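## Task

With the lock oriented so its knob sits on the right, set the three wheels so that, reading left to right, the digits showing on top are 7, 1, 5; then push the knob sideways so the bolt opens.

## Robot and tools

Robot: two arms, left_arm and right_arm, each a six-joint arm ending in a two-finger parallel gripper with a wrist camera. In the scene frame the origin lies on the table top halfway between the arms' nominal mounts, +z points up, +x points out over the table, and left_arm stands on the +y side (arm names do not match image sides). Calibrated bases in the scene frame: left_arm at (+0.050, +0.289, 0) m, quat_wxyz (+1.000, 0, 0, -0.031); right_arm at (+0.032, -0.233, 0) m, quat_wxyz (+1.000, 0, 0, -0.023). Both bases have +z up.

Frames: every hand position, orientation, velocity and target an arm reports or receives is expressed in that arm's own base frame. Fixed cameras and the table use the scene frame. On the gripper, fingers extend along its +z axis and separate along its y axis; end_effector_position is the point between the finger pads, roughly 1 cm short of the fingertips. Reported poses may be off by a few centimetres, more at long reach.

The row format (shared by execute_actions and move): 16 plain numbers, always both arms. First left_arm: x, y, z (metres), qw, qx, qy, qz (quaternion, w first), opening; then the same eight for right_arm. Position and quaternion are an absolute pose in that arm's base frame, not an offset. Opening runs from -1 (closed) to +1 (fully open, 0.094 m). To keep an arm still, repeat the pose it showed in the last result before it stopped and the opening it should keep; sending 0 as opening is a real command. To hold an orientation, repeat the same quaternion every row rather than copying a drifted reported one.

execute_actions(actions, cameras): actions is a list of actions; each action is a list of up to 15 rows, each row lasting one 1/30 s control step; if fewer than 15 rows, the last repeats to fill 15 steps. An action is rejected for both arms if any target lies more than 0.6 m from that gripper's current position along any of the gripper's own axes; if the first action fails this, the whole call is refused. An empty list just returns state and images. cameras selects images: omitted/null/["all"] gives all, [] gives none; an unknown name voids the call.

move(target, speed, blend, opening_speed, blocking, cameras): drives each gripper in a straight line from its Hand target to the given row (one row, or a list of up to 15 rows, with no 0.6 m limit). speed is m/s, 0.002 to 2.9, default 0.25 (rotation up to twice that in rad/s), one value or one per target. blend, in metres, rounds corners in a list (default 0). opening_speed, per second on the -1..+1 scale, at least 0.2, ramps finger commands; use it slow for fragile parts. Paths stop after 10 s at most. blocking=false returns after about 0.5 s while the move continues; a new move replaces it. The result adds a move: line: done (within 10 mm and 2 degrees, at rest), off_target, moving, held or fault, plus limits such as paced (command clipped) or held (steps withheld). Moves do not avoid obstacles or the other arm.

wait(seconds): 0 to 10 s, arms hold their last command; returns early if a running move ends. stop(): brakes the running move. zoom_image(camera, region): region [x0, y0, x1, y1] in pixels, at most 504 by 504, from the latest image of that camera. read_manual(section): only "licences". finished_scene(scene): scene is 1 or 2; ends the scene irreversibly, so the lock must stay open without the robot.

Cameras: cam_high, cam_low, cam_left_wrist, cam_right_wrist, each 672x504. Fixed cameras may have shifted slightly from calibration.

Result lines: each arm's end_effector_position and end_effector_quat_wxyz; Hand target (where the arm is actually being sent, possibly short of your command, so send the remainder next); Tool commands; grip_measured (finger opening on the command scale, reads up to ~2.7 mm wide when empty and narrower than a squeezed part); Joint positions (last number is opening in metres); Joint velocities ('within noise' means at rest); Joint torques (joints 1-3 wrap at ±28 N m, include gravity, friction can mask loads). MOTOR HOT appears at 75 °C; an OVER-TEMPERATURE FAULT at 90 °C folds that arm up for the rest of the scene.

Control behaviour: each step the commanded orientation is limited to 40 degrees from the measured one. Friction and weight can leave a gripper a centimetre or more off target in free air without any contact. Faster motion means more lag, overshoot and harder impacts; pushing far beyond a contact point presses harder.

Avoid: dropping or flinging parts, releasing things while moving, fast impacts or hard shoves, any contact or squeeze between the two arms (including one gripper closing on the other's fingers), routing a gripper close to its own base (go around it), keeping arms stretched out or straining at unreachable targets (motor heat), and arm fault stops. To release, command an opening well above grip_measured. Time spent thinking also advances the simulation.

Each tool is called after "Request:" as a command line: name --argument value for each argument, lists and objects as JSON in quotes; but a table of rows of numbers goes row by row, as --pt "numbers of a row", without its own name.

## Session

Request:
execute_actions --actions '[]'

Request:
zoom_image --camera "cam_high" --region '[290, 300, 400, 410]'

Scene clock: 0.00 s.
left_arm: end_effector_position=(+0.3798, +0.0008, +0.1136) grip_measured=+1.000 end_effector_quat_wxyz=(+0.617, -0.020, +0.782, +0.088) | right_arm: end_effector_position=(+0.3981, +0.0083, +0.1229) grip_measured=+1.000 end_effector_quat_wxyz=(+0.613, -0.003, +0.790, -0.020)
Joint positions: left_arm=[-0.139 1.518 0.276 1.007 -0.298 0.045 0.094] | right_arm=[0.055 1.498 0.359 0.889 0.081 -0.016 0.094]
Joint velocities: within noise
Joint torques (N m): no reading
Heat: left arm: 33 °C; right arm: 30 °C.
Hand target: left_arm +0.3826, +0.0006, +0.1226; +0.628, -0.023, +0.773, +0.086 | right_arm +0.3995, +0.0083, +0.1269; +0.617, -0.003, +0.787, -0.020
Tool commands: left_gripper/opening=+1.0 right_gripper/opening=+1.0
camera_calibration:
cam_left_wrist: T_world_to_cam=[[0.136294, -0.98627, -0.0932458, -0.0418026], [-0.636108, -0.0149685, -0.771455, 0.364982], [0.759467, 0.164459, -0.629415, -0.131893], [0, 0, 0, 1]] pos_world=[0.338034, -0.0140744, 0.194654]
cam_right_wrist: T_world_to_cam=[[-0.014307, -0.999839, 0.0108271, 0.0164508], [-0.645685, 0.00097042, -0.763603, 0.389466], [0.76347, -0.0179158, -0.645595, -0.137839], [0, 0, 0, 1]] pos_world=[0.356944, 0.0136007, 0.208231]

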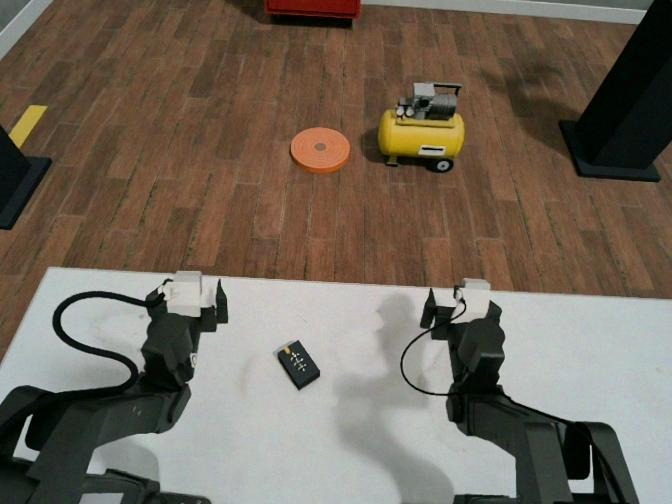

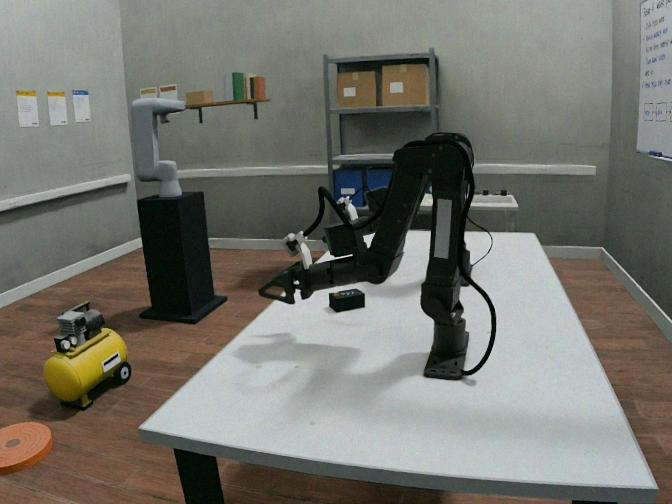

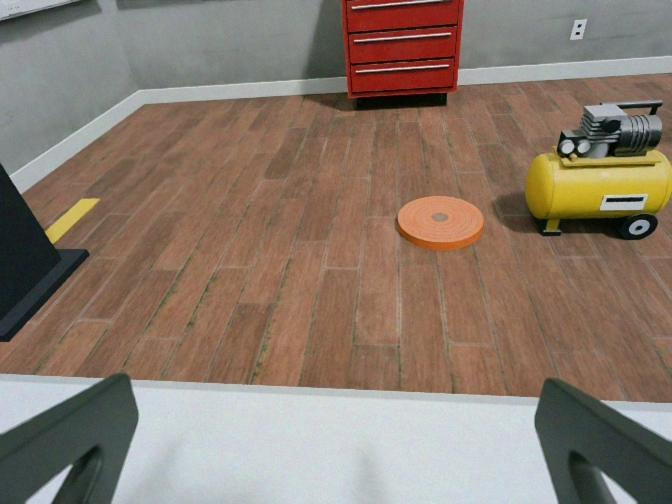

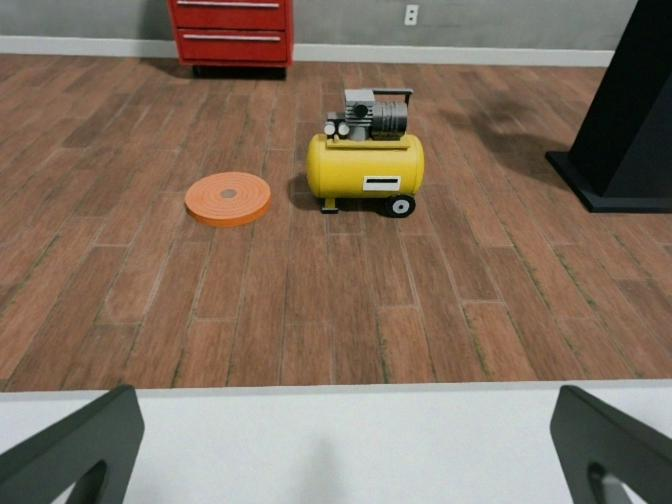

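Scaled by 4.582 from the camera's 672x504 image, which has a finer 960x720 frame.

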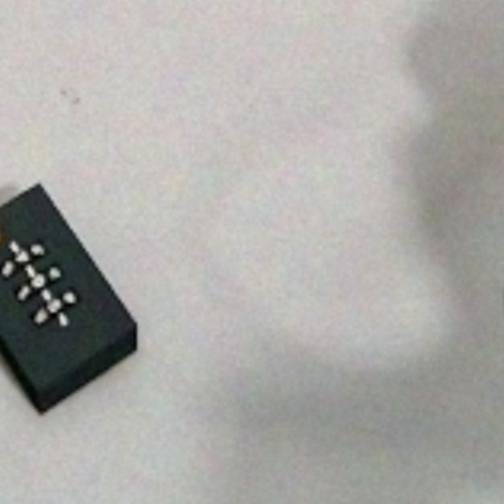

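Request:
move --pt "0.33 -0.10 0.16 0.3 0.2 0.9 0.03 -0.95 0.3981 0.0083 0.1269 0.617 -0.003 0.787 -0.020 1" --pt "0.272 -0.212 0.12 0 0.454 0.891 0 -0.95 0.3981 0.0083 0.1269 0.617 -0.003 0.787 -0.020 1" --blend 0.05

Request:
zoom_image --camera "cam_left_wrist" --region '[150, 180, 500, 400]'

Scene clock: 14.37 s.
left_arm: end_effector_position=(+0.2678, -0.2067, +0.1156) grip_measured=-0.948 end_effector_quat_wxyz=(-0.006, +0.449, +0.893, +0.004) | right_arm: end_effector_position=(+0.3981, +0.0083, +0.1229) grip_measured=+1.000 end_effector_quat_wxyz=(+0.613, -0.003, +0.790, -0.020)
Joint positions: left_arm=[-0.664 1.837 1.56 -1.307 -0.006 0.268 0.002] | right_arm=[0.055 1.498 0.359 0.889 0.081 -0.016 0.094]
Joint velocities: within noise
Joint torques (N m): left_arm=[-0.13 -7.66 8.88 0.11 0.05 0.11] | right_arm=[-0.02 -6.8 6.83 1.86 0 0.03]
Heat: left arm: 34 °C; right arm: 31 °C.
Hand target: left_arm +0.2719, -0.2120, +0.1200; +0.000, +0.454, +0.891, +0.000 | right_arm +0.3981, +0.0082, +0.1269; +0.617, -0.003, +0.787, -0.020
Off the commanded pose: left_arm 0.008 m, 1 deg | right_arm 0.004 m, 1 deg.
move: done
camera_calibration:
cam_left_wrist: T_world_to_cam=[[-0.791842, -0.610703, 0.00530148, 0.0837569], [-0.542136, 0.706882, 0.454319, 0.274486], [-0.281201, 0.356875, -0.890823, 0.337328], [0, 0, 0, 1]] pos_world=[0.309988, -0.263262, 0.175351]
cam_right_wrist: T_world_to_cam=[[-0.014307, -0.999839, 0.0108271, 0.0164508], [-0.645685, 0.00097042, -0.763603, 0.389466], [0.76347, -0.0179158, -0.645595, -0.137839], [0, 0, 0, 1]] pos_world=[0.356944, 0.0136007, 0.208231]

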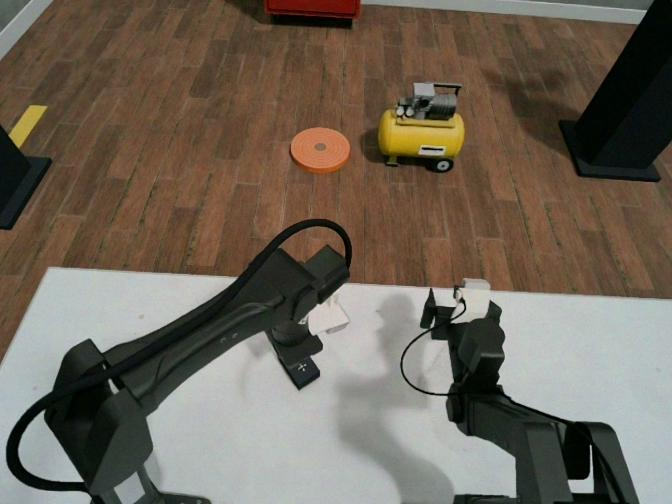

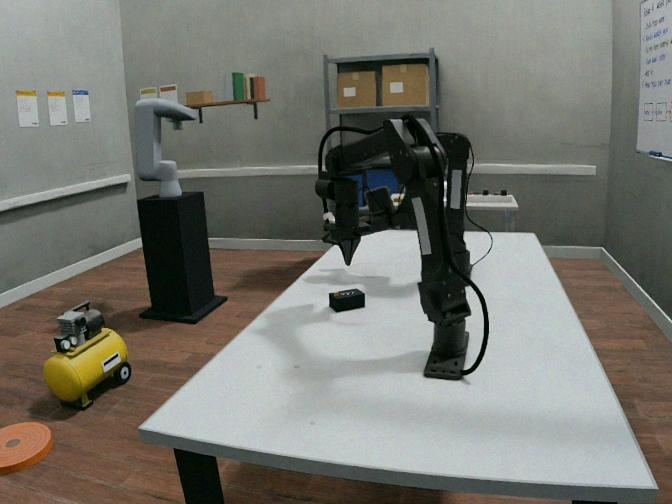

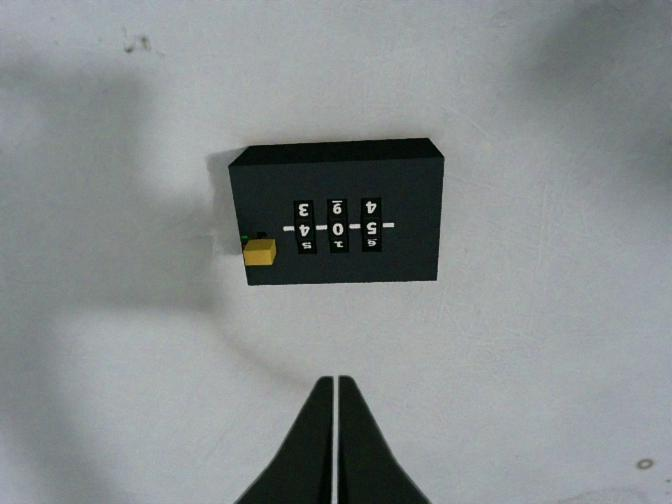

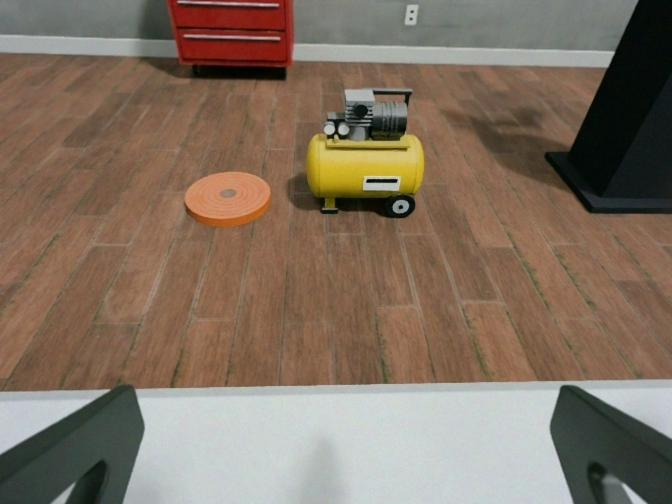

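Scaled by 1.440 from the camera's 672x504 image, which has a finer 960x720 frame.

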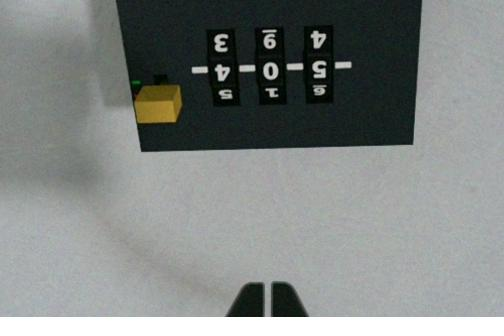

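Request:
move --pt "0.267 -0.2065 0.060 0 0.435 0.900 0 -0.95 0.3981 0.0083 0.1269 0.617 -0.003 0.787 -0.020 1" --pt "0.267 -0.2065 0.048 0 0.435 0.900 0 -0.95 0.3981 0.0083 0.1269 0.617 -0.003 0.787 -0.020 1" --speed 0.1 --cameras '["cam_left_wrist"]'

Request:
zoom_image --camera "cam_left_wrist" --region '[230, 300, 440, 440]'

Scene clock: 26.13 s.
left_arm: end_effector_position=(+0.2670, -0.2061, +0.0535) grip_measured=-0.948 end_effector_quat_wxyz=(+0.003, +0.440, +0.898, +0.003) | right_arm: end_effector_position=(+0.3981, +0.0083, +0.1229) grip_measured=+1.000 end_effector_quat_wxyz=(+0.613, -0.003, +0.790, -0.020)
Joint positions: left_arm=[-0.664 1.854 1.332 -1.043 -0.006 0.247 0.002] | right_arm=[0.055 1.498 0.359 0.889 0.081 -0.016 0.094]
Joint velocities: within noise
Joint torques (N m): left_arm=[0.17 -7.73 4.97 0.32 0.06 -0.09] | right_arm=[-0.03 -6.8 6.86 1.85 0 0.01]
Heat: left arm: 34 °C; right arm: 31 °C.
Hand target: left_arm +0.2669, -0.2065, +0.0481; +0.000, +0.435, +0.900, +0.000 | right_arm +0.3981, +0.0082, +0.1269; +0.617, -0.003, +0.787, -0.020
Off the commanded pose: left_arm 0.005 m, 1 deg | right_arm 0.004 m, 1 deg.
move: done
camera_calibration:
cam_left_wrist: T_world_to_cam=[[-0.779116, -0.626878, 0.0010003, 0.077268], [-0.563016, 0.700445, 0.438622, 0.307062], [-0.275663, 0.341174, -0.898671, 0.277168], [0, 0, 0, 1]] pos_world=[0.309486, -0.261205, 0.114321]
Images, in order (width x height): cam_left_wrist 672x504.

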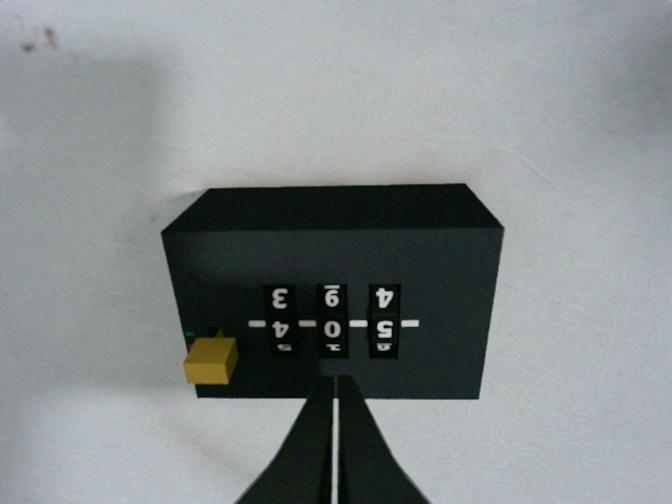

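Scaled by 2.400 from the camera's 672x504 image, which has a finer 960x720 frame.

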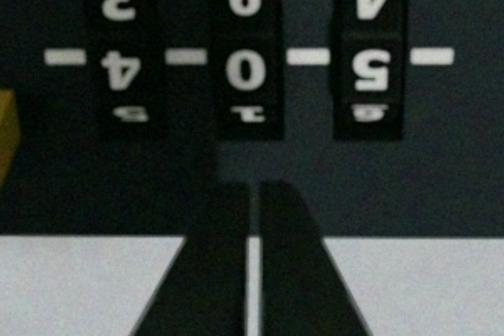

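Request:
move --pt "0.2684 -0.2081 0.036 0 0.435 0.900 0 -0.95 0.3981 0.0083 0.1269 0.617 -0.003 0.787 -0.020 1" --pt "0.2695 -0.2094 0.028 0 0.435 0.900 0 -0.95 0.3981 0.0083 0.1269 0.617 -0.003 0.787 -0.020 1" --pt "0.284 -0.2277 0.027 0 0.435 0.900 0 -0.95 0.3981 0.0083 0.1269 0.617 -0.003 0.787 -0.020 1" --speed 0.06 --cameras '["cam_left_wrist"]'

Request:
zoom_image --camera "cam_left_wrist" --region '[230, 300, 440, 440]'

Scene clock: 32.23 s.
left_arm: end_effector_position=(+0.2681, -0.2075, +0.0413) grip_measured=-0.948 end_effector_quat_wxyz=(-0.026, +0.435, +0.900, +0.013) | right_arm: end_effector_position=(+0.3981, +0.0083, +0.1229) grip_measured=+1.000 end_effector_quat_wxyz=(+0.613, -0.003, +0.790, -0.020)
Joint positions: left_arm=[-0.669 1.931 1.383 -1.08 -0.015 0.23 0.002] | right_arm=[0.055 1.498 0.359 0.889 0.081 -0.016 0.094]
Joint velocities: within noise
Joint torques (N m): left_arm=[-0.76 -5.52 7.01 0.98 0.14 -0.1] | right_arm=[-0.12 -6.82 6.89 1.86 0 0.02]
Heat: left arm: 34 °C; right arm: 31 °C.
Hand target: left_arm +0.2825, -0.2265, +0.0287; +0.000, +0.435, +0.900, +0.000 | right_arm +0.3981, +0.0082, +0.1269; +0.617, -0.003, +0.787, -0.020
Off the commanded pose: left_arm 0.029 m, 3 deg | right_arm 0.004 m, 1 deg.
move: off_target (left_arm)
camera_calibration:
cam_left_wrist: T_world_to_cam=[[-0.771876, -0.635744, 0.00604822, 0.0733218], [-0.550402, 0.672961, 0.494147, 0.302641], [-0.318221, 0.378091, -0.869358, 0.284961], [0, 0, 0, 1]] pos_world=[0.31385, -0.264793, 0.09774]
Images, in order (width x height): cam_left_wrist 672x504.

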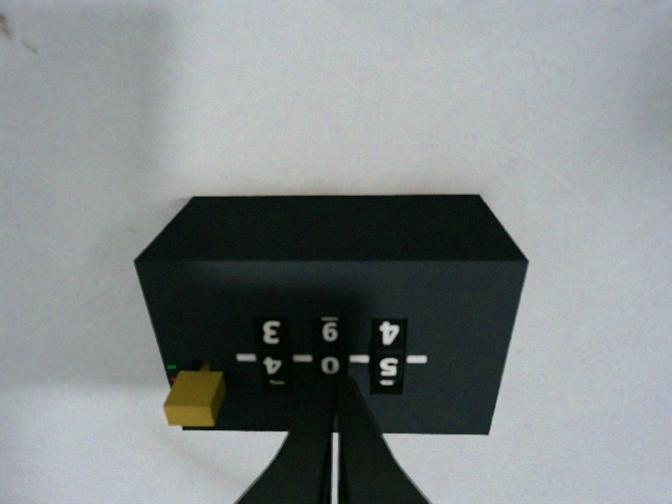

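Scaled by 2.400 from the camera's 672x504 image, which has a finer 960x720 frame.

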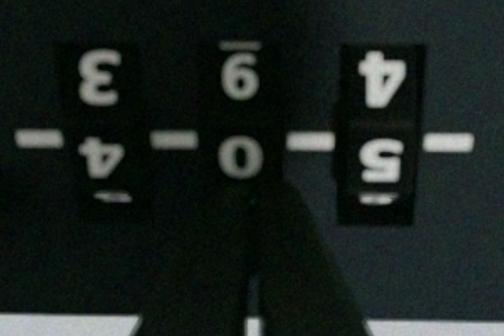

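Request:
move --pt "0.292 -0.238 0.027 0 0.435 0.900 0 -0.95 0.3981 0.0083 0.1269 0.617 -0.003 0.787 -0.020 1" --speed 0.06 --cameras '["cam_left_wrist"]'

Request:
zoom_image --camera "cam_left_wrist" --region '[230, 300, 440, 440]'

Scene clock: 36.00 s.
left_arm: end_effector_position=(+0.2824, -0.2252, +0.0392) grip_measured=-0.948 end_effector_quat_wxyz=(-0.012, +0.436, +0.900, +0.009) | right_arm: end_effector_position=(+0.3981, +0.0083, +0.1229) grip_measured=+1.000 end_effector_quat_wxyz=(+0.613, -0.003, +0.790, -0.020)
Joint positions: left_arm=[-0.682 1.987 1.455 -1.066 -0.011 0.222 0.002] | right_arm=[0.055 1.498 0.359 0.889 0.081 -0.016 0.094]
Joint velocities: within noise
Joint torques (N m): left_arm=[-0.43 -6.52 6.79 0.71 0.1 -0.09] | right_arm=[-0.05 -6.86 6.93 1.86 -0.01 0.02]
Heat: left arm: 34 °C; right arm: 32 °C.
Hand target: left_arm +0.2912, -0.2373, +0.0277; +0.000, +0.435, +0.900, +0.000 | right_arm +0.3981, +0.0082, +0.1269; +0.617, -0.003, +0.787, -0.020
Off the commanded pose: left_arm 0.020 m, 2 deg | right_arm 0.004 m, 1 deg.
move: off_target (left_arm)
camera_calibration:
cam_left_wrist: T_world_to_cam=[[-0.774294, -0.63282, 0.00289026, 0.0745079], [-0.5582, 0.68513, 0.467984, 0.329381], [-0.29813, 0.360744, -0.883732, 0.285316], [0, 0, 0, 1]] pos_world=[0.326613, -0.281445, 0.0977829]
Images, in order (width x height): cam_left_wrist 672x504.

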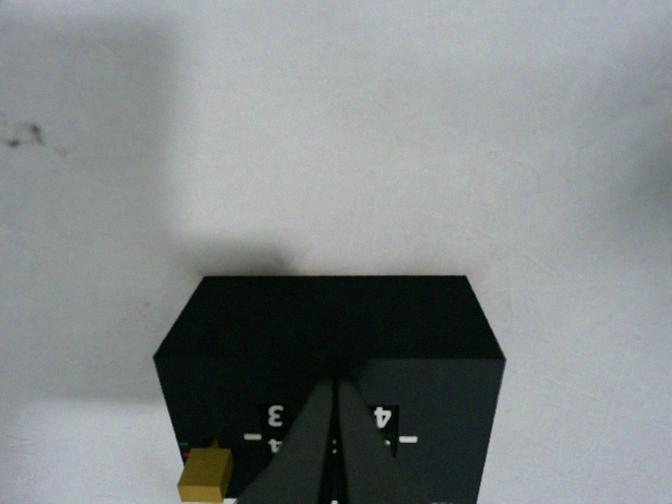

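Scaled by 2.400 from the camera's 672x504 image, which has a finer 960x720 frame.

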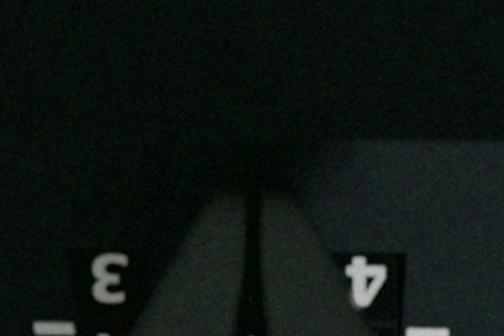

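Request:
move --pt "0.282 -0.226 0.062 0 0.435 0.900 0 -0.95 0.3981 0.0083 0.1269 0.617 -0.003 0.787 -0.020 1" --pt "0.256 -0.2125 0.062 0 0.435 0.900 0 -0.95 0.3981 0.0083 0.1269 0.617 -0.003 0.787 -0.020 1" --pt "0.2568 -0.2146 0.046 0 0.435 0.900 0 -0.95 0.3981 0.0083 0.1269 0.617 -0.003 0.787 -0.020 1" --speed 0.1 --cameras '["cam_left_wrist"]'

Request:
zoom_image --camera "cam_left_wrist" --region '[260, 300, 470, 440]'

Scene clock: 40.90 s.
left_arm: end_effector_position=(+0.2567, -0.2113, +0.0411) grip_measured=-0.948 end_effector_quat_wxyz=(-0.013, +0.437, +0.899, +0.006) | right_arm: end_effector_position=(+0.3981, +0.0083, +0.1229) grip_measured=+1.000 end_effector_quat_wxyz=(+0.613, -0.003, +0.790, -0.020)
Joint positions: left_arm=[-0.695 1.881 1.315 -1.033 -0.006 0.21 0.002] | right_arm=[0.055 1.498 0.359 0.889 0.081 -0.016 0.094]
Joint velocities: within noise
Joint torques (N m): left_arm=[-0.4 -10.47 4.78 0.26 0.04 -0.1] | right_arm=[-0.02 -6.82 6.89 1.87 0.01 0.04]
Heat: left arm: 34 °C; right arm: 32 °C.
Hand target: left_arm +0.2567, -0.2145, +0.0460; +0.000, +0.435, +0.900, +0.000 | right_arm +0.3981, +0.0082, +0.1269; +0.617, -0.003, +0.787, -0.020
Off the commanded pose: left_arm 0.006 m, 2 deg | right_arm 0.004 m, 1 deg.
move: done
camera_calibration:
cam_left_wrist: T_world_to_cam=[[-0.774704, -0.632272, 0.00809619, 0.0634828], [-0.556179, 0.68745, 0.466987, 0.304646], [-0.300828, 0.357274, -0.884227, 0.274202], [0, 0, 0, 1]] pos_world=[0.301106, -0.267255, 0.0996771]
Images, in order (width x height): cam_left_wrist 672x504.

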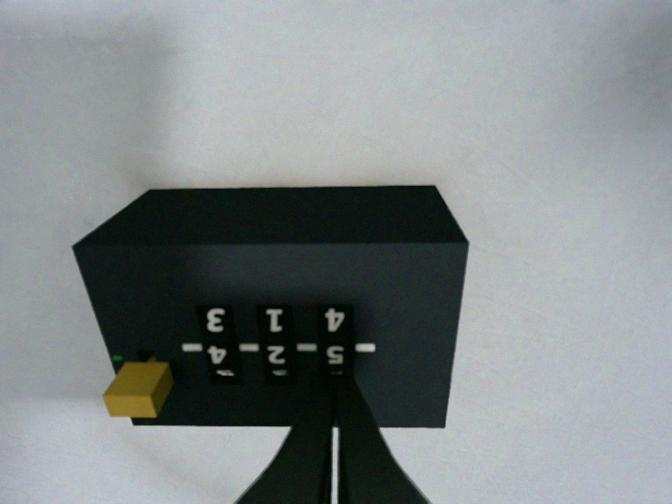

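Scaled by 2.400 from the camera's 672x504 image, which has a finer 960x720 frame.

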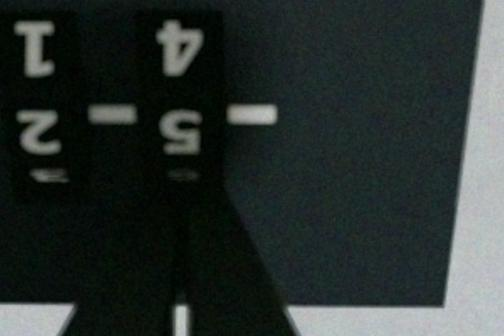

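Request:
move --pt "0.2585 -0.2165 0.056 0 0.435 0.900 0 -0.95 0.3981 0.0083 0.1269 0.617 -0.003 0.787 -0.020 1" --pt "0.2588 -0.2172 0.032 0 0.435 0.900 0 -0.95 0.3981 0.0083 0.1269 0.617 -0.003 0.787 -0.020 1" --pt "0.274 -0.236 0.027 0 0.435 0.900 0 -0.95 0.3981 0.0083 0.1269 0.617 -0.003 0.787 -0.020 1" --speed 0.06 --cameras '["cam_left_wrist"]'

Request:
zoom_image --camera "cam_left_wrist" --region '[230, 300, 440, 440]'

Scene clock: 45.87 s.
left_arm: end_effector_position=(+0.2572, -0.2124, +0.0398) grip_measured=-0.949 end_effector_quat_wxyz=(-0.032, +0.435, +0.900, +0.018) | right_arm: end_effector_position=(+0.3981, +0.0083, +0.1229) grip_measured=+1.000 end_effector_quat_wxyz=(+0.613, -0.003, +0.790, -0.020)
Joint positions: left_arm=[-0.703 1.925 1.368 -1.084 -0.018 0.197 0.002] | right_arm=[0.055 1.498 0.359 0.889 0.081 -0.016 0.094]
Joint velocities: within noise
Joint torques (N m): left_arm=[-0.91 -5.68 7.36 1.02 0.18 -0.11] | right_arm=[-0.08 -6.84 6.87 1.86 -0.01 0.02]
Heat: left arm: 34 °C; right arm: 32 °C.
Hand target: left_arm +0.2725, -0.2347, +0.0291; +0.000, +0.436, +0.900, +0.000 | right_arm +0.3981, +0.0082, +0.1269; +0.617, -0.003, +0.787, -0.020
Off the commanded pose: left_arm 0.032 m, 4 deg | right_arm 0.004 m, 1 deg.
move: off_target (left_arm)
camera_calibration:
cam_left_wrist: T_world_to_cam=[[-0.77205, -0.635554, 0.00302307, 0.0619955], [-0.547132, 0.667043, 0.505668, 0.298078], [-0.323396, 0.388747, -0.862723, 0.285359], [0, 0, 0, 1]] pos_world=[0.303235, -0.270362, 0.0952693]
Images, in order (width x height): cam_left_wrist 672x504.

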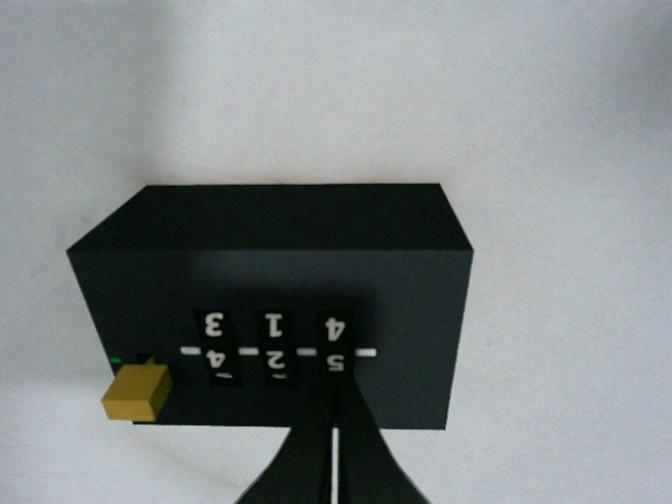

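Scaled by 2.400 from the camera's 672x504 image, which has a finer 960x720 frame.

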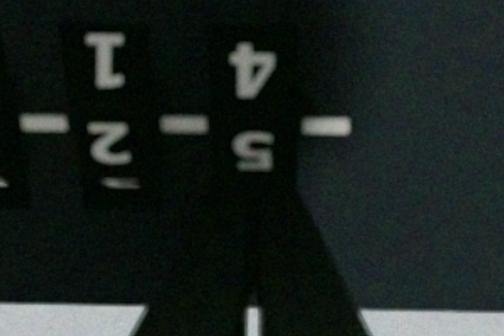

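Request:
move --pt "0.282 -0.2465 0.028 0 0.435 0.900 0 -0.95 0.3981 0.0083 0.1269 0.617 -0.003 0.787 -0.020 1" --speed 0.06 --cameras '["cam_left_wrist"]'

Request:
move --pt "0.270 -0.231 0.064 0 0.435 0.900 0 -0.95 0.3981 0.0083 0.1269 0.617 -0.003 0.787 -0.020 1" --pt "0.256 -0.2125 0.064 0 0.435 0.900 0 -0.95 0.3981 0.0083 0.1269 0.617 -0.003 0.787 -0.020 1" --speed 0.1 --cameras '["cam_left_wrist"]'

Scene clock: 49.23 s.
left_arm: end_effector_position=(+0.2582, -0.2137, +0.0407) grip_measured=-0.949 end_effector_quat_wxyz=(-0.051, +0.434, +0.899, +0.027) | right_arm: end_effector_position=(+0.3981, +0.0083, +0.1229) grip_measured=+1.000 end_effector_quat_wxyz=(+0.613, -0.003, +0.790, -0.020)
Joint positions: left_arm=[-0.708 1.969 1.429 -1.144 -0.026 0.19 0.002] | right_arm=[0.055 1.498 0.359 0.889 0.081 -0.016 0.094]
Joint velocities: within noise
Joint torques (N m): left_arm=[-1.07 -6.34 8.06 1.24 0.26 -0.1] | right_arm=[-0.06 -6.79 6.84 1.87 0.01 0.03]
Heat: left arm: 34 °C; right arm: 32 °C.
Hand target: left_arm +0.2796, -0.2445, +0.0318; -0.001, +0.436, +0.900, +0.000 | right_arm +0.3981, +0.0082, +0.1269; +0.617, -0.003, +0.787, -0.020
Off the commanded pose: left_arm 0.042 m, 7 deg | right_arm 0.004 m, 1 deg.
move: off_target (left_arm)
camera_calibration:
cam_left_wrist: T_world_to_cam=[[-0.771495, -0.636231, 0.00246335, 0.0617368], [-0.533277, 0.648755, 0.542894, 0.289999], [-0.347004, 0.417526, -0.839798, 0.29823], [0, 0, 0, 1]] pos_world=[0.305766, -0.273378, 0.0928621]
Images, in order (width x height): cam_left_wrist 672x504.

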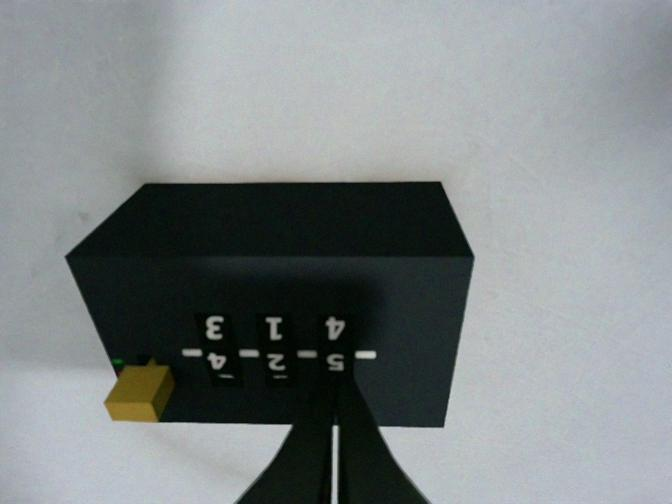

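Scene clock: 50.47 s.
left_arm: end_effector_position=(+0.2536, -0.2110, +0.0531) grip_measured=-0.949 end_effector_quat_wxyz=(-0.022, +0.433, +0.901, +0.009) | right_arm: end_effector_position=(+0.3981, +0.0083, +0.1229) grip_measured=+1.000 end_effector_quat_wxyz=(+0.613, -0.003, +0.790, -0.020)
Joint positions: left_arm=[-0.701 1.875 1.356 -1.099 -0.007 0.195 0.002] | right_arm=[0.055 1.498 0.359 0.889 0.081 -0.016 0.094]
Joint velocities: within noise
Joint torques (N m): left_arm=[0.38 -12.1 4.74 0.24 0.05 0.11] | right_arm=[-0.06 -6.79 6.87 1.86 0 0.03]
Heat: left arm: 34 °C; right arm: 32 °C.
Hand target: left_arm +0.2559, -0.2125, +0.0639; +0.000, +0.435, +0.900, +0.000 | right_arm +0.3981, +0.0082, +0.1269; +0.617, -0.003, +0.787, -0.020
Off the commanded pose: left_arm 0.011 m, 3 deg | right_arm 0.004 m, 1 deg.
move: off_target (left_arm)
camera_calibration:
cam_left_wrist: T_world_to_cam=[[-0.769269, -0.638849, 0.00989944, 0.0582558], [-0.555609, 0.676525, 0.483334, 0.293701], [-0.315475, 0.366313, -0.87538, 0.288954], [0, 0, 0, 1]] pos_world=[0.299155, -0.267327, 0.110412]
Images, in order (width x height): cam_left_wrist 672x504.

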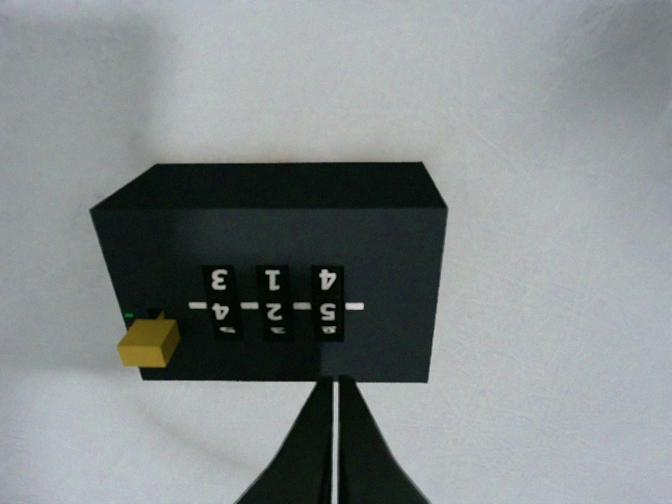

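Request:
move --pt "0.2605 -0.2187 0.060 0 0.435 0.900 0 -0.95 0.3981 0.0083 0.1269 0.617 -0.003 0.787 -0.020 1" --pt "0.2600 -0.2185 0.045 0 0.435 0.900 0 -0.95 0.3981 0.0083 0.1269 0.617 -0.003 0.787 -0.020 1" --speed 0.06 --cameras '["cam_left_wrist"]'

Request:
move --pt "0.2605 -0.219 0.031 0 0.435 0.900 0 -0.95 0.3981 0.0083 0.1269 0.617 -0.003 0.787 -0.020 1" --pt "0.278 -0.241 0.028 0 0.435 0.900 0 -0.95 0.3981 0.0083 0.1269 0.617 -0.003 0.787 -0.020 1" --speed 0.06 --cameras '["cam_left_wrist"]'

Scene clock: 55.53 s.
left_arm: end_effector_position=(+0.2607, -0.2172, +0.0479) grip_measured=-0.949 end_effector_quat_wxyz=(+0.000, +0.433, +0.901, +0.003) | right_arm: end_effector_position=(+0.3981, +0.0083, +0.1229) grip_measured=+1.000 end_effector_quat_wxyz=(+0.613, -0.003, +0.790, -0.020)
Joint positions: left_arm=[-0.701 1.875 1.336 -1.035 -0.006 0.195 0.002] | right_arm=[0.055 1.498 0.359 0.889 0.081 -0.016 0.094]
Joint velocities: within noise
Joint torques (N m): left_arm=[-0.1 -8.57 4.85 0.32 0.04 0.04] | right_arm=[-0.05 -6.8 6.84 1.86 0.01 0.02]
Heat: left arm: 33 °C; right arm: 32 °C.
Hand target: left_arm +0.2599, -0.2185, +0.0451; +0.000, +0.435, +0.900, +0.000 | right_arm +0.3981, +0.0082, +0.1269; +0.617, -0.003, +0.787, -0.020
Off the commanded pose: left_arm 0.003 m, 0 deg | right_arm 0.004 m, 1 deg.
move: done
camera_calibration:
cam_left_wrist: T_world_to_cam=[[-0.769725, -0.638369, 0.00294743, 0.0603664], [-0.570679, 0.690162, 0.444974, 0.313133], [-0.286091, 0.340825, -0.895539, 0.276758], [0, 0, 0, 1]] pos_world=[0.304342, -0.271903, 0.108333]
Images, in order (width x height): cam_left_wrist 672x504.

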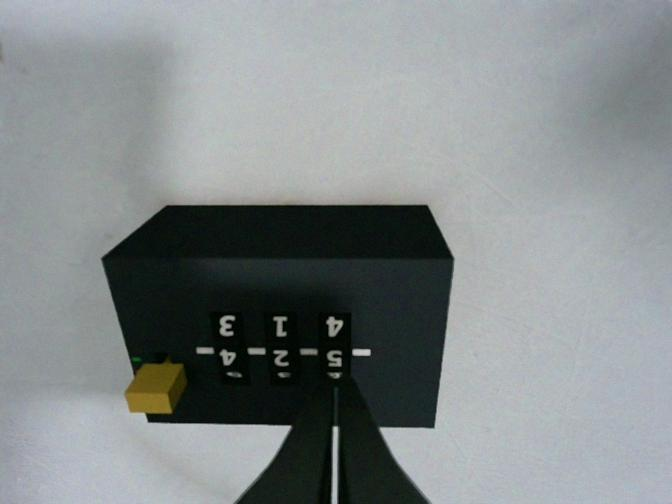

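Scene clock: 56.60 s.
left_arm: end_effector_position=(+0.2663, -0.2255, +0.0412) grip_measured=-0.949 end_effector_quat_wxyz=(-0.016, +0.436, +0.900, +0.010) | right_arm: end_effector_position=(+0.3981, +0.0083, +0.1229) grip_measured=+1.000 end_effector_quat_wxyz=(+0.613, -0.003, +0.790, -0.020)
Joint positions: left_arm=[-0.711 1.948 1.408 -1.067 -0.011 0.192 0.002] | right_arm=[0.055 1.498 0.359 0.889 0.081 -0.016 0.094]
Joint velocities: within noise
Joint torques (N m): left_arm=[-0.51 -5.83 6.91 0.81 0.11 -0.09] | right_arm=[-0.08 -6.82 6.89 1.85 0 0.02]
Heat: left arm: 33 °C; right arm: 32 °C.
Hand target: left_arm +0.2770, -0.2401, +0.0289; +0.000, +0.435, +0.900, +0.000 | right_arm +0.3981, +0.0082, +0.1269; +0.617, -0.003, +0.787, -0.020
Off the commanded pose: left_arm 0.023 m, 2 deg | right_arm 0.004 m, 1 deg.
move: off_target (left_arm)
camera_calibration:
cam_left_wrist: T_world_to_cam=[[-0.773811, -0.633405, 0.00394851, 0.0616211], [-0.555704, 0.681852, 0.475679, 0.317984], [-0.30399, 0.365891, -0.87961, 0.2849], [0, 0, 0, 1]] pos_world=[0.310995, -0.28203, 0.0990992]
Images, in order (width x height): cam_left_wrist 672x504.

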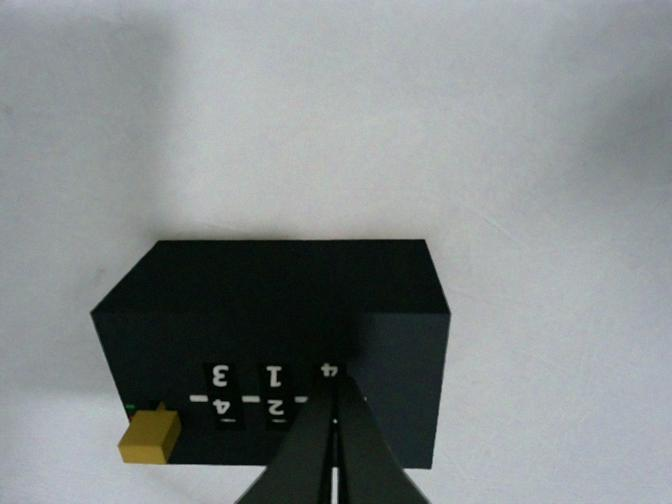

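Request:
move --pt "0.285 -0.250 0.026 0 0.435 0.900 0 -0.95 0.3981 0.0083 0.1269 0.617 -0.003 0.787 -0.020 1" --speed 0.06 --cameras '["cam_left_wrist"]'

Request:
move --pt "0.272 -0.233 0.064 0 0.435 0.900 0 -0.95 0.3981 0.0083 0.1269 0.617 -0.003 0.787 -0.020 1" --pt "0.2585 -0.216 0.064 0 0.435 0.900 0 -0.95 0.3981 0.0083 0.1269 0.617 -0.003 0.787 -0.020 1" --pt "0.2595 -0.217 0.046 0 0.435 0.900 0 -0.95 0.3981 0.0083 0.1269 0.617 -0.003 0.787 -0.020 1" --speed 0.1 --cameras '["cam_left_wrist"]'

Scene clock: 61.73 s.
left_arm: end_effector_position=(+0.2737, -0.2341, +0.0391) grip_measured=-0.949 end_effector_quat_wxyz=(-0.016, +0.436, +0.900, +0.010) | right_arm: end_effector_position=(+0.3981, +0.0083, +0.1229) grip_measured=+1.000 end_effector_quat_wxyz=(+0.613, -0.003, +0.790, -0.020)
Joint positions: left_arm=[-0.716 1.991 1.46 -1.077 -0.01 0.187 0.002] | right_arm=[0.055 1.498 0.359 0.889 0.081 -0.016 0.094]
Joint velocities: within noise
Joint torques (N m): left_arm=[-0.58 -6.22 7.15 0.79 0.1 -0.11] | right_arm=[-0.08 -6.84 6.84 1.87 -0.01 0.02]
Heat: left arm: 33 °C; right arm: 32 °C.
Hand target: left_arm +0.2840, -0.2491, +0.0268; +0.000, +0.435, +0.900, +0.000 | right_arm +0.3981, +0.0082, +0.1269; +0.617, -0.003, +0.787, -0.020
Off the commanded pose: left_arm 0.023 m, 2 deg | right_arm 0.004 m, 1 deg.
move: off_target (left_arm)
camera_calibration:
cam_left_wrist: T_world_to_cam=[[-0.77358, -0.633685, 0.00416183, 0.0617312], [-0.555866, 0.681704, 0.475702, 0.328965], [-0.304283, 0.36568, -0.879597, 0.288479], [0, 0, 0, 1]] pos_world=[0.318394, -0.29063, 0.0969991]
Images, in order (width x height): cam_left_wrist 672x504.

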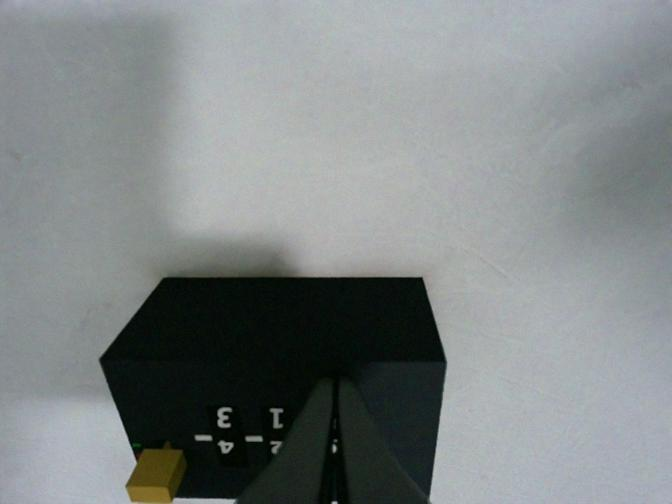

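Scene clock: 63.13 s.
left_arm: end_effector_position=(+0.2563, -0.2146, +0.0413) grip_measured=-0.949 end_effector_quat_wxyz=(-0.016, +0.433, +0.901, +0.007) | right_arm: end_effector_position=(+0.3981, +0.0083, +0.1229) grip_measured=+1.000 end_effector_quat_wxyz=(+0.613, -0.003, +0.790, -0.020)
Joint positions: left_arm=[-0.703 1.893 1.332 -1.044 -0.006 0.192 0.002] | right_arm=[0.055 1.498 0.359 0.889 0.081 -0.016 0.094]
Joint velocities: within noise
Joint torques (N m): left_arm=[0.29 -10.51 4.77 0.34 0.05 0.1] | right_arm=[0.01 -6.79 6.89 1.86 0 0.02]
Heat: left arm: 33 °C; right arm: 32 °C.
Hand target: left_arm +0.2594, -0.2170, +0.0461; +0.000, +0.435, +0.900, +0.000 | right_arm +0.3981, +0.0082, +0.1269; +0.617, -0.003, +0.787, -0.020
Off the commanded pose: left_arm 0.006 m, 2 deg | right_arm 0.004 m, 1 deg.
move: done
camera_calibration:
cam_left_wrist: T_world_to_cam=[[-0.768833, -0.639399, 0.00805612, 0.0580593], [-0.560436, 0.679845, 0.472992, 0.305763], [-0.307908, 0.359137, -0.88103, 0.277609], [0, 0, 0, 1]] pos_world=[0.301476, -0.270448, 0.0994904]
Images, in order (width x height): cam_left_wrist 672x504.

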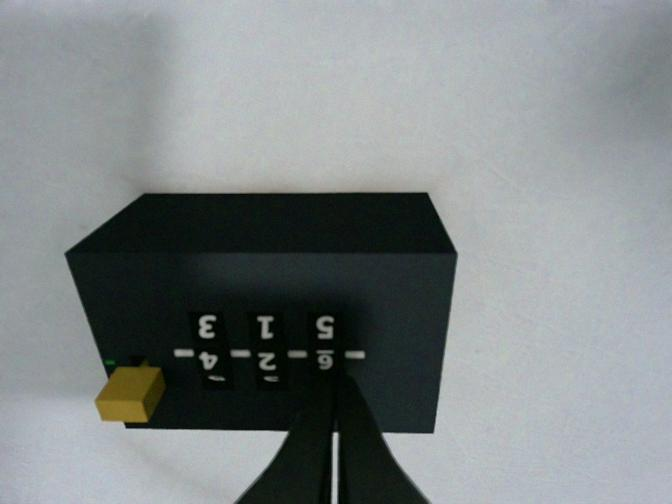

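Request:
move --pt "0.2607 -0.2187 0.066 0 0.435 0.900 0 -0.95 0.3981 0.0083 0.1269 0.617 -0.003 0.787 -0.020 1" --pt "0.2605 -0.2185 0.045 0 0.435 0.900 0 -0.95 0.3981 0.0083 0.1269 0.617 -0.003 0.787 -0.020 1" --speed 0.06 --cameras '["cam_left_wrist"]'

Request:
move --pt "0.2608 -0.219 0.031 0 0.435 0.900 0 -0.95 0.3981 0.0083 0.1269 0.617 -0.003 0.787 -0.020 1" --pt "0.278 -0.241 0.028 0 0.435 0.900 0 -0.95 0.3981 0.0083 0.1269 0.617 -0.003 0.787 -0.020 1" --pt "0.286 -0.2508 0.026 0 0.435 0.900 0 -0.95 0.3981 0.0083 0.1269 0.617 -0.003 0.787 -0.020 1" --speed 0.06 --cameras '["cam_left_wrist"]'

Request:
move --pt "0.272 -0.233 0.064 0 0.435 0.900 0 -0.95 0.3981 0.0083 0.1269 0.617 -0.003 0.787 -0.020 1" --pt "0.2585 -0.214 0.068 0 0.435 0.900 0 -0.95 0.3981 0.0083 0.1269 0.617 -0.003 0.787 -0.020 1" --speed 0.1 --cameras '["cam_left_wrist"]'

Scene clock: 71.07 s.
left_arm: end_effector_position=(+0.2597, -0.2175, +0.0427) grip_measured=-0.949 end_effector_quat_wxyz=(-0.008, +0.433, +0.901, +0.005) | right_arm: end_effector_position=(+0.3981, +0.0083, +0.1229) grip_measured=+1.000 end_effector_quat_wxyz=(+0.613, -0.003, +0.790, -0.020)
Joint positions: left_arm=[-0.703 1.893 1.339 -1.035 -0.006 0.192 0.002] | right_arm=[0.055 1.498 0.359 0.889 0.081 -0.016 0.094]
Joint velocities: within noise
Joint torques (N m): left_arm=[0.17 -9.96 4.74 0.29 0.06 0.09] | right_arm=[-0.06 -6.84 6.94 1.88 0.01 0.01]
Heat: left arm: 33 °C; right arm: 32 °C.
Hand target: left_arm +0.2605, -0.2185, +0.0451; +0.000, +0.435, +0.900, +0.000 | right_arm +0.3981, +0.0082, +0.1269; +0.617, -0.003, +0.787, -0.020
Off the commanded pose: left_arm 0.003 m, 1 deg | right_arm 0.004 m, 1 deg.
move: done
camera_calibration:
cam_left_wrist: T_world_to_cam=[[-0.769193, -0.638995, 0.00530489, 0.0590754], [-0.565828, 0.684928, 0.459034, 0.312055], [-0.296954, 0.350084, -0.888403, 0.276472], [0, 0, 0, 1]] pos_world=[0.304109, -0.272775, 0.102062]
Images, in order (width x height): cam_left_wrist 672x504.

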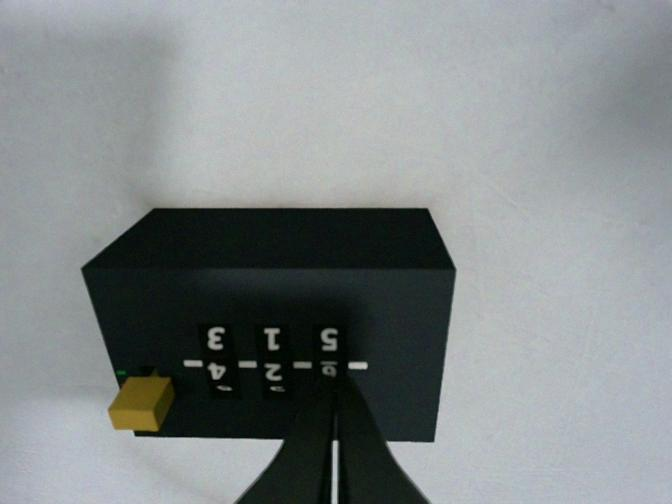

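Scene clock: 72.40 s.
left_arm: end_effector_position=(+0.2742, -0.2349, +0.0391) grip_measured=-0.949 end_effector_quat_wxyz=(-0.017, +0.436, +0.900, +0.009) | right_arm: end_effector_position=(+0.3981, +0.0083, +0.1229) grip_measured=+1.000 end_effector_quat_wxyz=(+0.613, -0.003, +0.790, -0.020)
Joint positions: left_arm=[-0.716 1.996 1.467 -1.08 -0.009 0.187 0.002] | right_arm=[0.055 1.498 0.359 0.889 0.081 -0.016 0.094]
Joint velocities: within noise
Joint torques (N m): left_arm=[-0.58 -6.28 7.16 0.79 0.08 -0.11] | right_arm=[-0.02 -6.89 6.86 1.85 0 0.01]
Heat: left arm: 33 °C; right arm: 32 °C.
Hand target: left_arm +0.2850, -0.2499, +0.0269; +0.000, +0.435, +0.900, +0.000 | right_arm +0.3981, +0.0082, +0.1269; +0.617, -0.003, +0.787, -0.020
Off the commanded pose: left_arm 0.024 m, 2 deg | right_arm 0.004 m, 1 deg.
move: off_target (left_arm)
camera_calibration:
cam_left_wrist: T_world_to_cam=[[-0.77375, -0.633464, 0.00587414, 0.0616371], [-0.554683, 0.681943, 0.476739, 0.329433], [-0.306003, 0.365619, -0.879025, 0.28943], [0, 0, 0, 1]] pos_world=[0.318989, -0.29143, 0.0970003]
Images, in order (width x height): cam_left_wrist 672x504.

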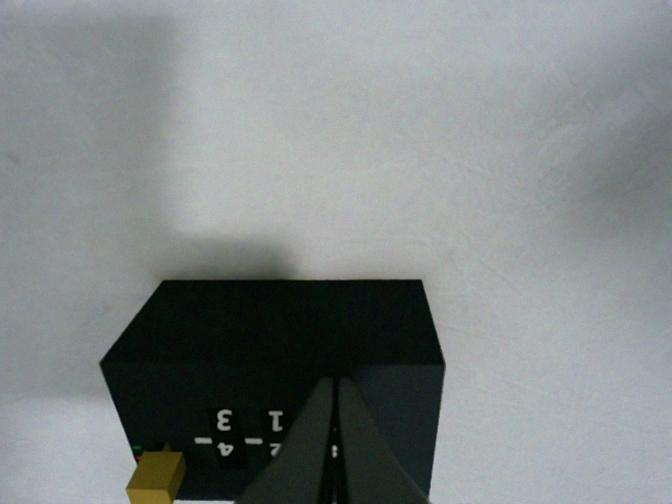

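Scene clock: 73.53 s.
left_arm: end_effector_position=(+0.2590, -0.2143, +0.0569) grip_measured=-0.949 end_effector_quat_wxyz=(-0.015, +0.432, +0.902, +0.007) | right_arm: end_effector_position=(+0.3981, +0.0083, +0.1229) grip_measured=+1.000 end_effector_quat_wxyz=(+0.613, -0.003, +0.790, -0.020)
Joint positions: left_arm=[-0.698 1.882 1.382 -1.104 -0.006 0.196 0.002] | right_arm=[0.055 1.498 0.359 0.889 0.081 -0.016 0.094]
Joint velocities: within noise
Joint torques (N m): left_arm=[0.23 -12.21 4.71 0.14 0.05 0.1] | right_arm=[-0.06 -6.78 6.86 1.87 0.01 0.02]
Heat: left arm: 33 °C; right arm: 32 °C.
Hand target: left_arm +0.2585, -0.2139, +0.0677; +0.000, +0.435, +0.900, +0.000 | right_arm +0.3981, +0.0082, +0.1269; +0.617, -0.003, +0.787, -0.020
Off the commanded pose: left_arm 0.011 m, 2 deg | right_arm 0.004 m, 1 deg.
move: off_target (left_arm)
camera_calibration:
cam_left_wrist: T_world_to_cam=[[-0.768106, -0.640273, 0.00800221, 0.0598123], [-0.561549, 0.679565, 0.472073, 0.299997], [-0.307694, 0.358109, -0.881523, 0.291754], [0, 0, 0, 1]] pos_world=[0.304176, -0.270051, 0.115088]
Images, in order (width x height): cam_left_wrist 672x504.

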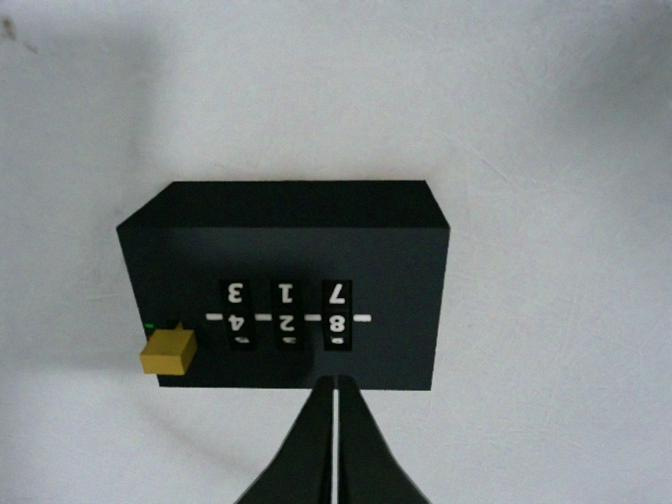

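Request:
move --pt "0.261 -0.2205 0.060 0 0.435 0.900 0 -0.95 0.3981 0.0083 0.1269 0.617 -0.003 0.787 -0.020 1" --pt "0.2602 -0.2195 0.045 0 0.435 0.900 0 -0.95 0.3981 0.0083 0.1269 0.617 -0.003 0.787 -0.020 1" --speed 0.06 --cameras '["cam_left_wrist"]'

Request:
move --pt "0.2595 -0.2185 0.031 0 0.435 0.900 0 -0.95 0.3981 0.0083 0.1269 0.617 -0.003 0.787 -0.020 1" --pt "0.246 -0.2015 0.028 0 0.435 0.900 0 -0.95 0.3981 0.0083 0.1269 0.617 -0.003 0.787 -0.020 1" --speed 0.06 --cameras '["cam_left_wrist"]'

Request:
zoom_image --camera "cam_left_wrist" --region '[180, 260, 440, 420]'

Scene clock: 80.80 s.
left_arm: end_effector_position=(+0.2617, -0.2166, +0.0465) grip_measured=-0.949 end_effector_quat_wxyz=(-0.003, +0.433, +0.902, +0.004) | right_arm: end_effector_position=(+0.3981, +0.0083, +0.1229) grip_measured=+1.000 end_effector_quat_wxyz=(+0.613, -0.003, +0.790, -0.020)
Joint positions: left_arm=[-0.698 1.882 1.34 -1.035 -0.006 0.197 0.002] | right_arm=[0.055 1.498 0.359 0.889 0.081 -0.016 0.094]
Joint velocities: within noise
Joint torques (N m): left_arm=[-0.5 -8.94 4.83 0.32 0.06 0] | right_arm=[-0.08 -6.83 6.87 1.86 0.02 0.01]
Heat: left arm: 33 °C; right arm: 32 °C.
Hand target: left_arm +0.2602, -0.2194, +0.0450; +0.000, +0.435, +0.900, +0.000 | right_arm +0.3981, +0.0082, +0.1269; +0.617, -0.003, +0.787, -0.020
Off the commanded pose: left_arm 0.004 m, 1 deg | right_arm 0.004 m, 1 deg.
move: done
camera_calibration:
cam_left_wrist: T_world_to_cam=[[-0.768723, -0.639571, 0.00379027, 0.0608999], [-0.570172, 0.68797, 0.449001, 0.313205], [-0.289775, 0.342996, -0.893523, 0.276883], [0, 0, 0, 1]] pos_world=[0.30563, -0.271496, 0.106541]
Images, in order (width x height): cam_left_wrist 672x504.

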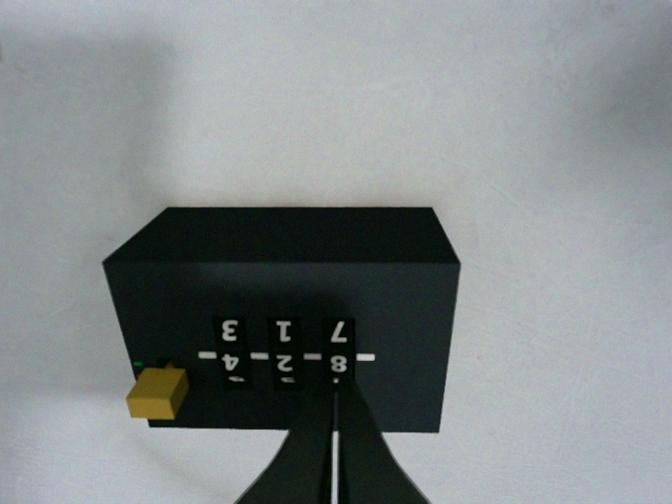

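Scene clock: 81.80 s.
left_arm: end_effector_position=(+0.2563, -0.2104, +0.0389) grip_measured=-0.949 end_effector_quat_wxyz=(+0.023, +0.433, +0.901, -0.001) | right_arm: end_effector_position=(+0.3981, +0.0083, +0.1229) grip_measured=+1.000 end_effector_quat_wxyz=(+0.613, -0.003, +0.790, -0.020)
Joint positions: left_arm=[-0.695 1.815 1.22 -0.929 -0.009 0.201 0.002] | right_arm=[0.055 1.498 0.359 0.889 0.081 -0.016 0.094]
Joint velocities: within noise
Joint torques (N m): left_arm=[0.44 -7.69 2.48 0.23 0.08 0.09] | right_arm=[0.02 -6.82 6.86 1.86 0.01 0.03]
Heat: left arm: 33 °C; right arm: 32 °C.
Hand target: left_arm +0.2459, -0.2015, +0.0284; +0.000, +0.435, +0.900, +0.000 | right_arm +0.3981, +0.0082, +0.1269; +0.617, -0.003, +0.787, -0.020
Off the commanded pose: left_arm 0.017 m, 3 deg | right_arm 0.004 m, 1 deg.
move: off_target (left_arm)
camera_calibration:
cam_left_wrist: T_world_to_cam=[[-0.769551, -0.638529, -0.00852624, 0.061739], [-0.587238, 0.702364, 0.40229, 0.318433], [-0.250885, 0.31459, -0.915473, 0.251271], [0, 0, 0, 1]] pos_world=[0.297547, -0.263281, 0.102456]
Images, in order (width x height): cam_left_wrist 672x504.

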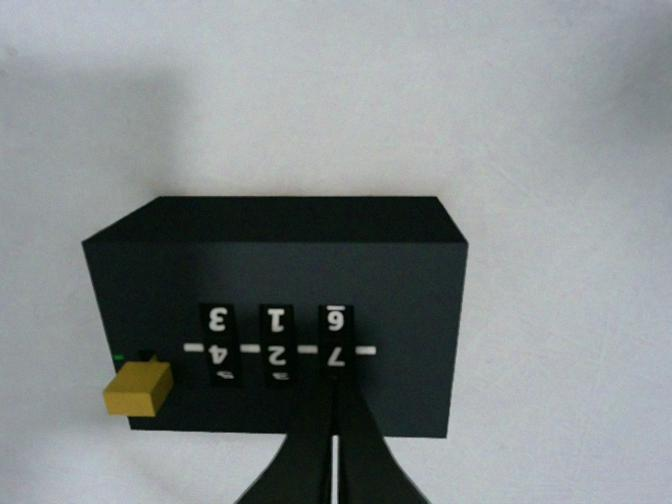

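Scaled by 1.938 from the camera's 672x504 image, which has a finer 960x720 frame.

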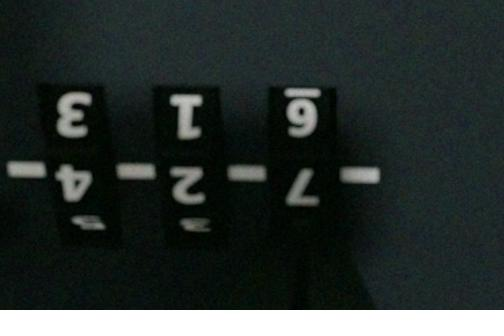

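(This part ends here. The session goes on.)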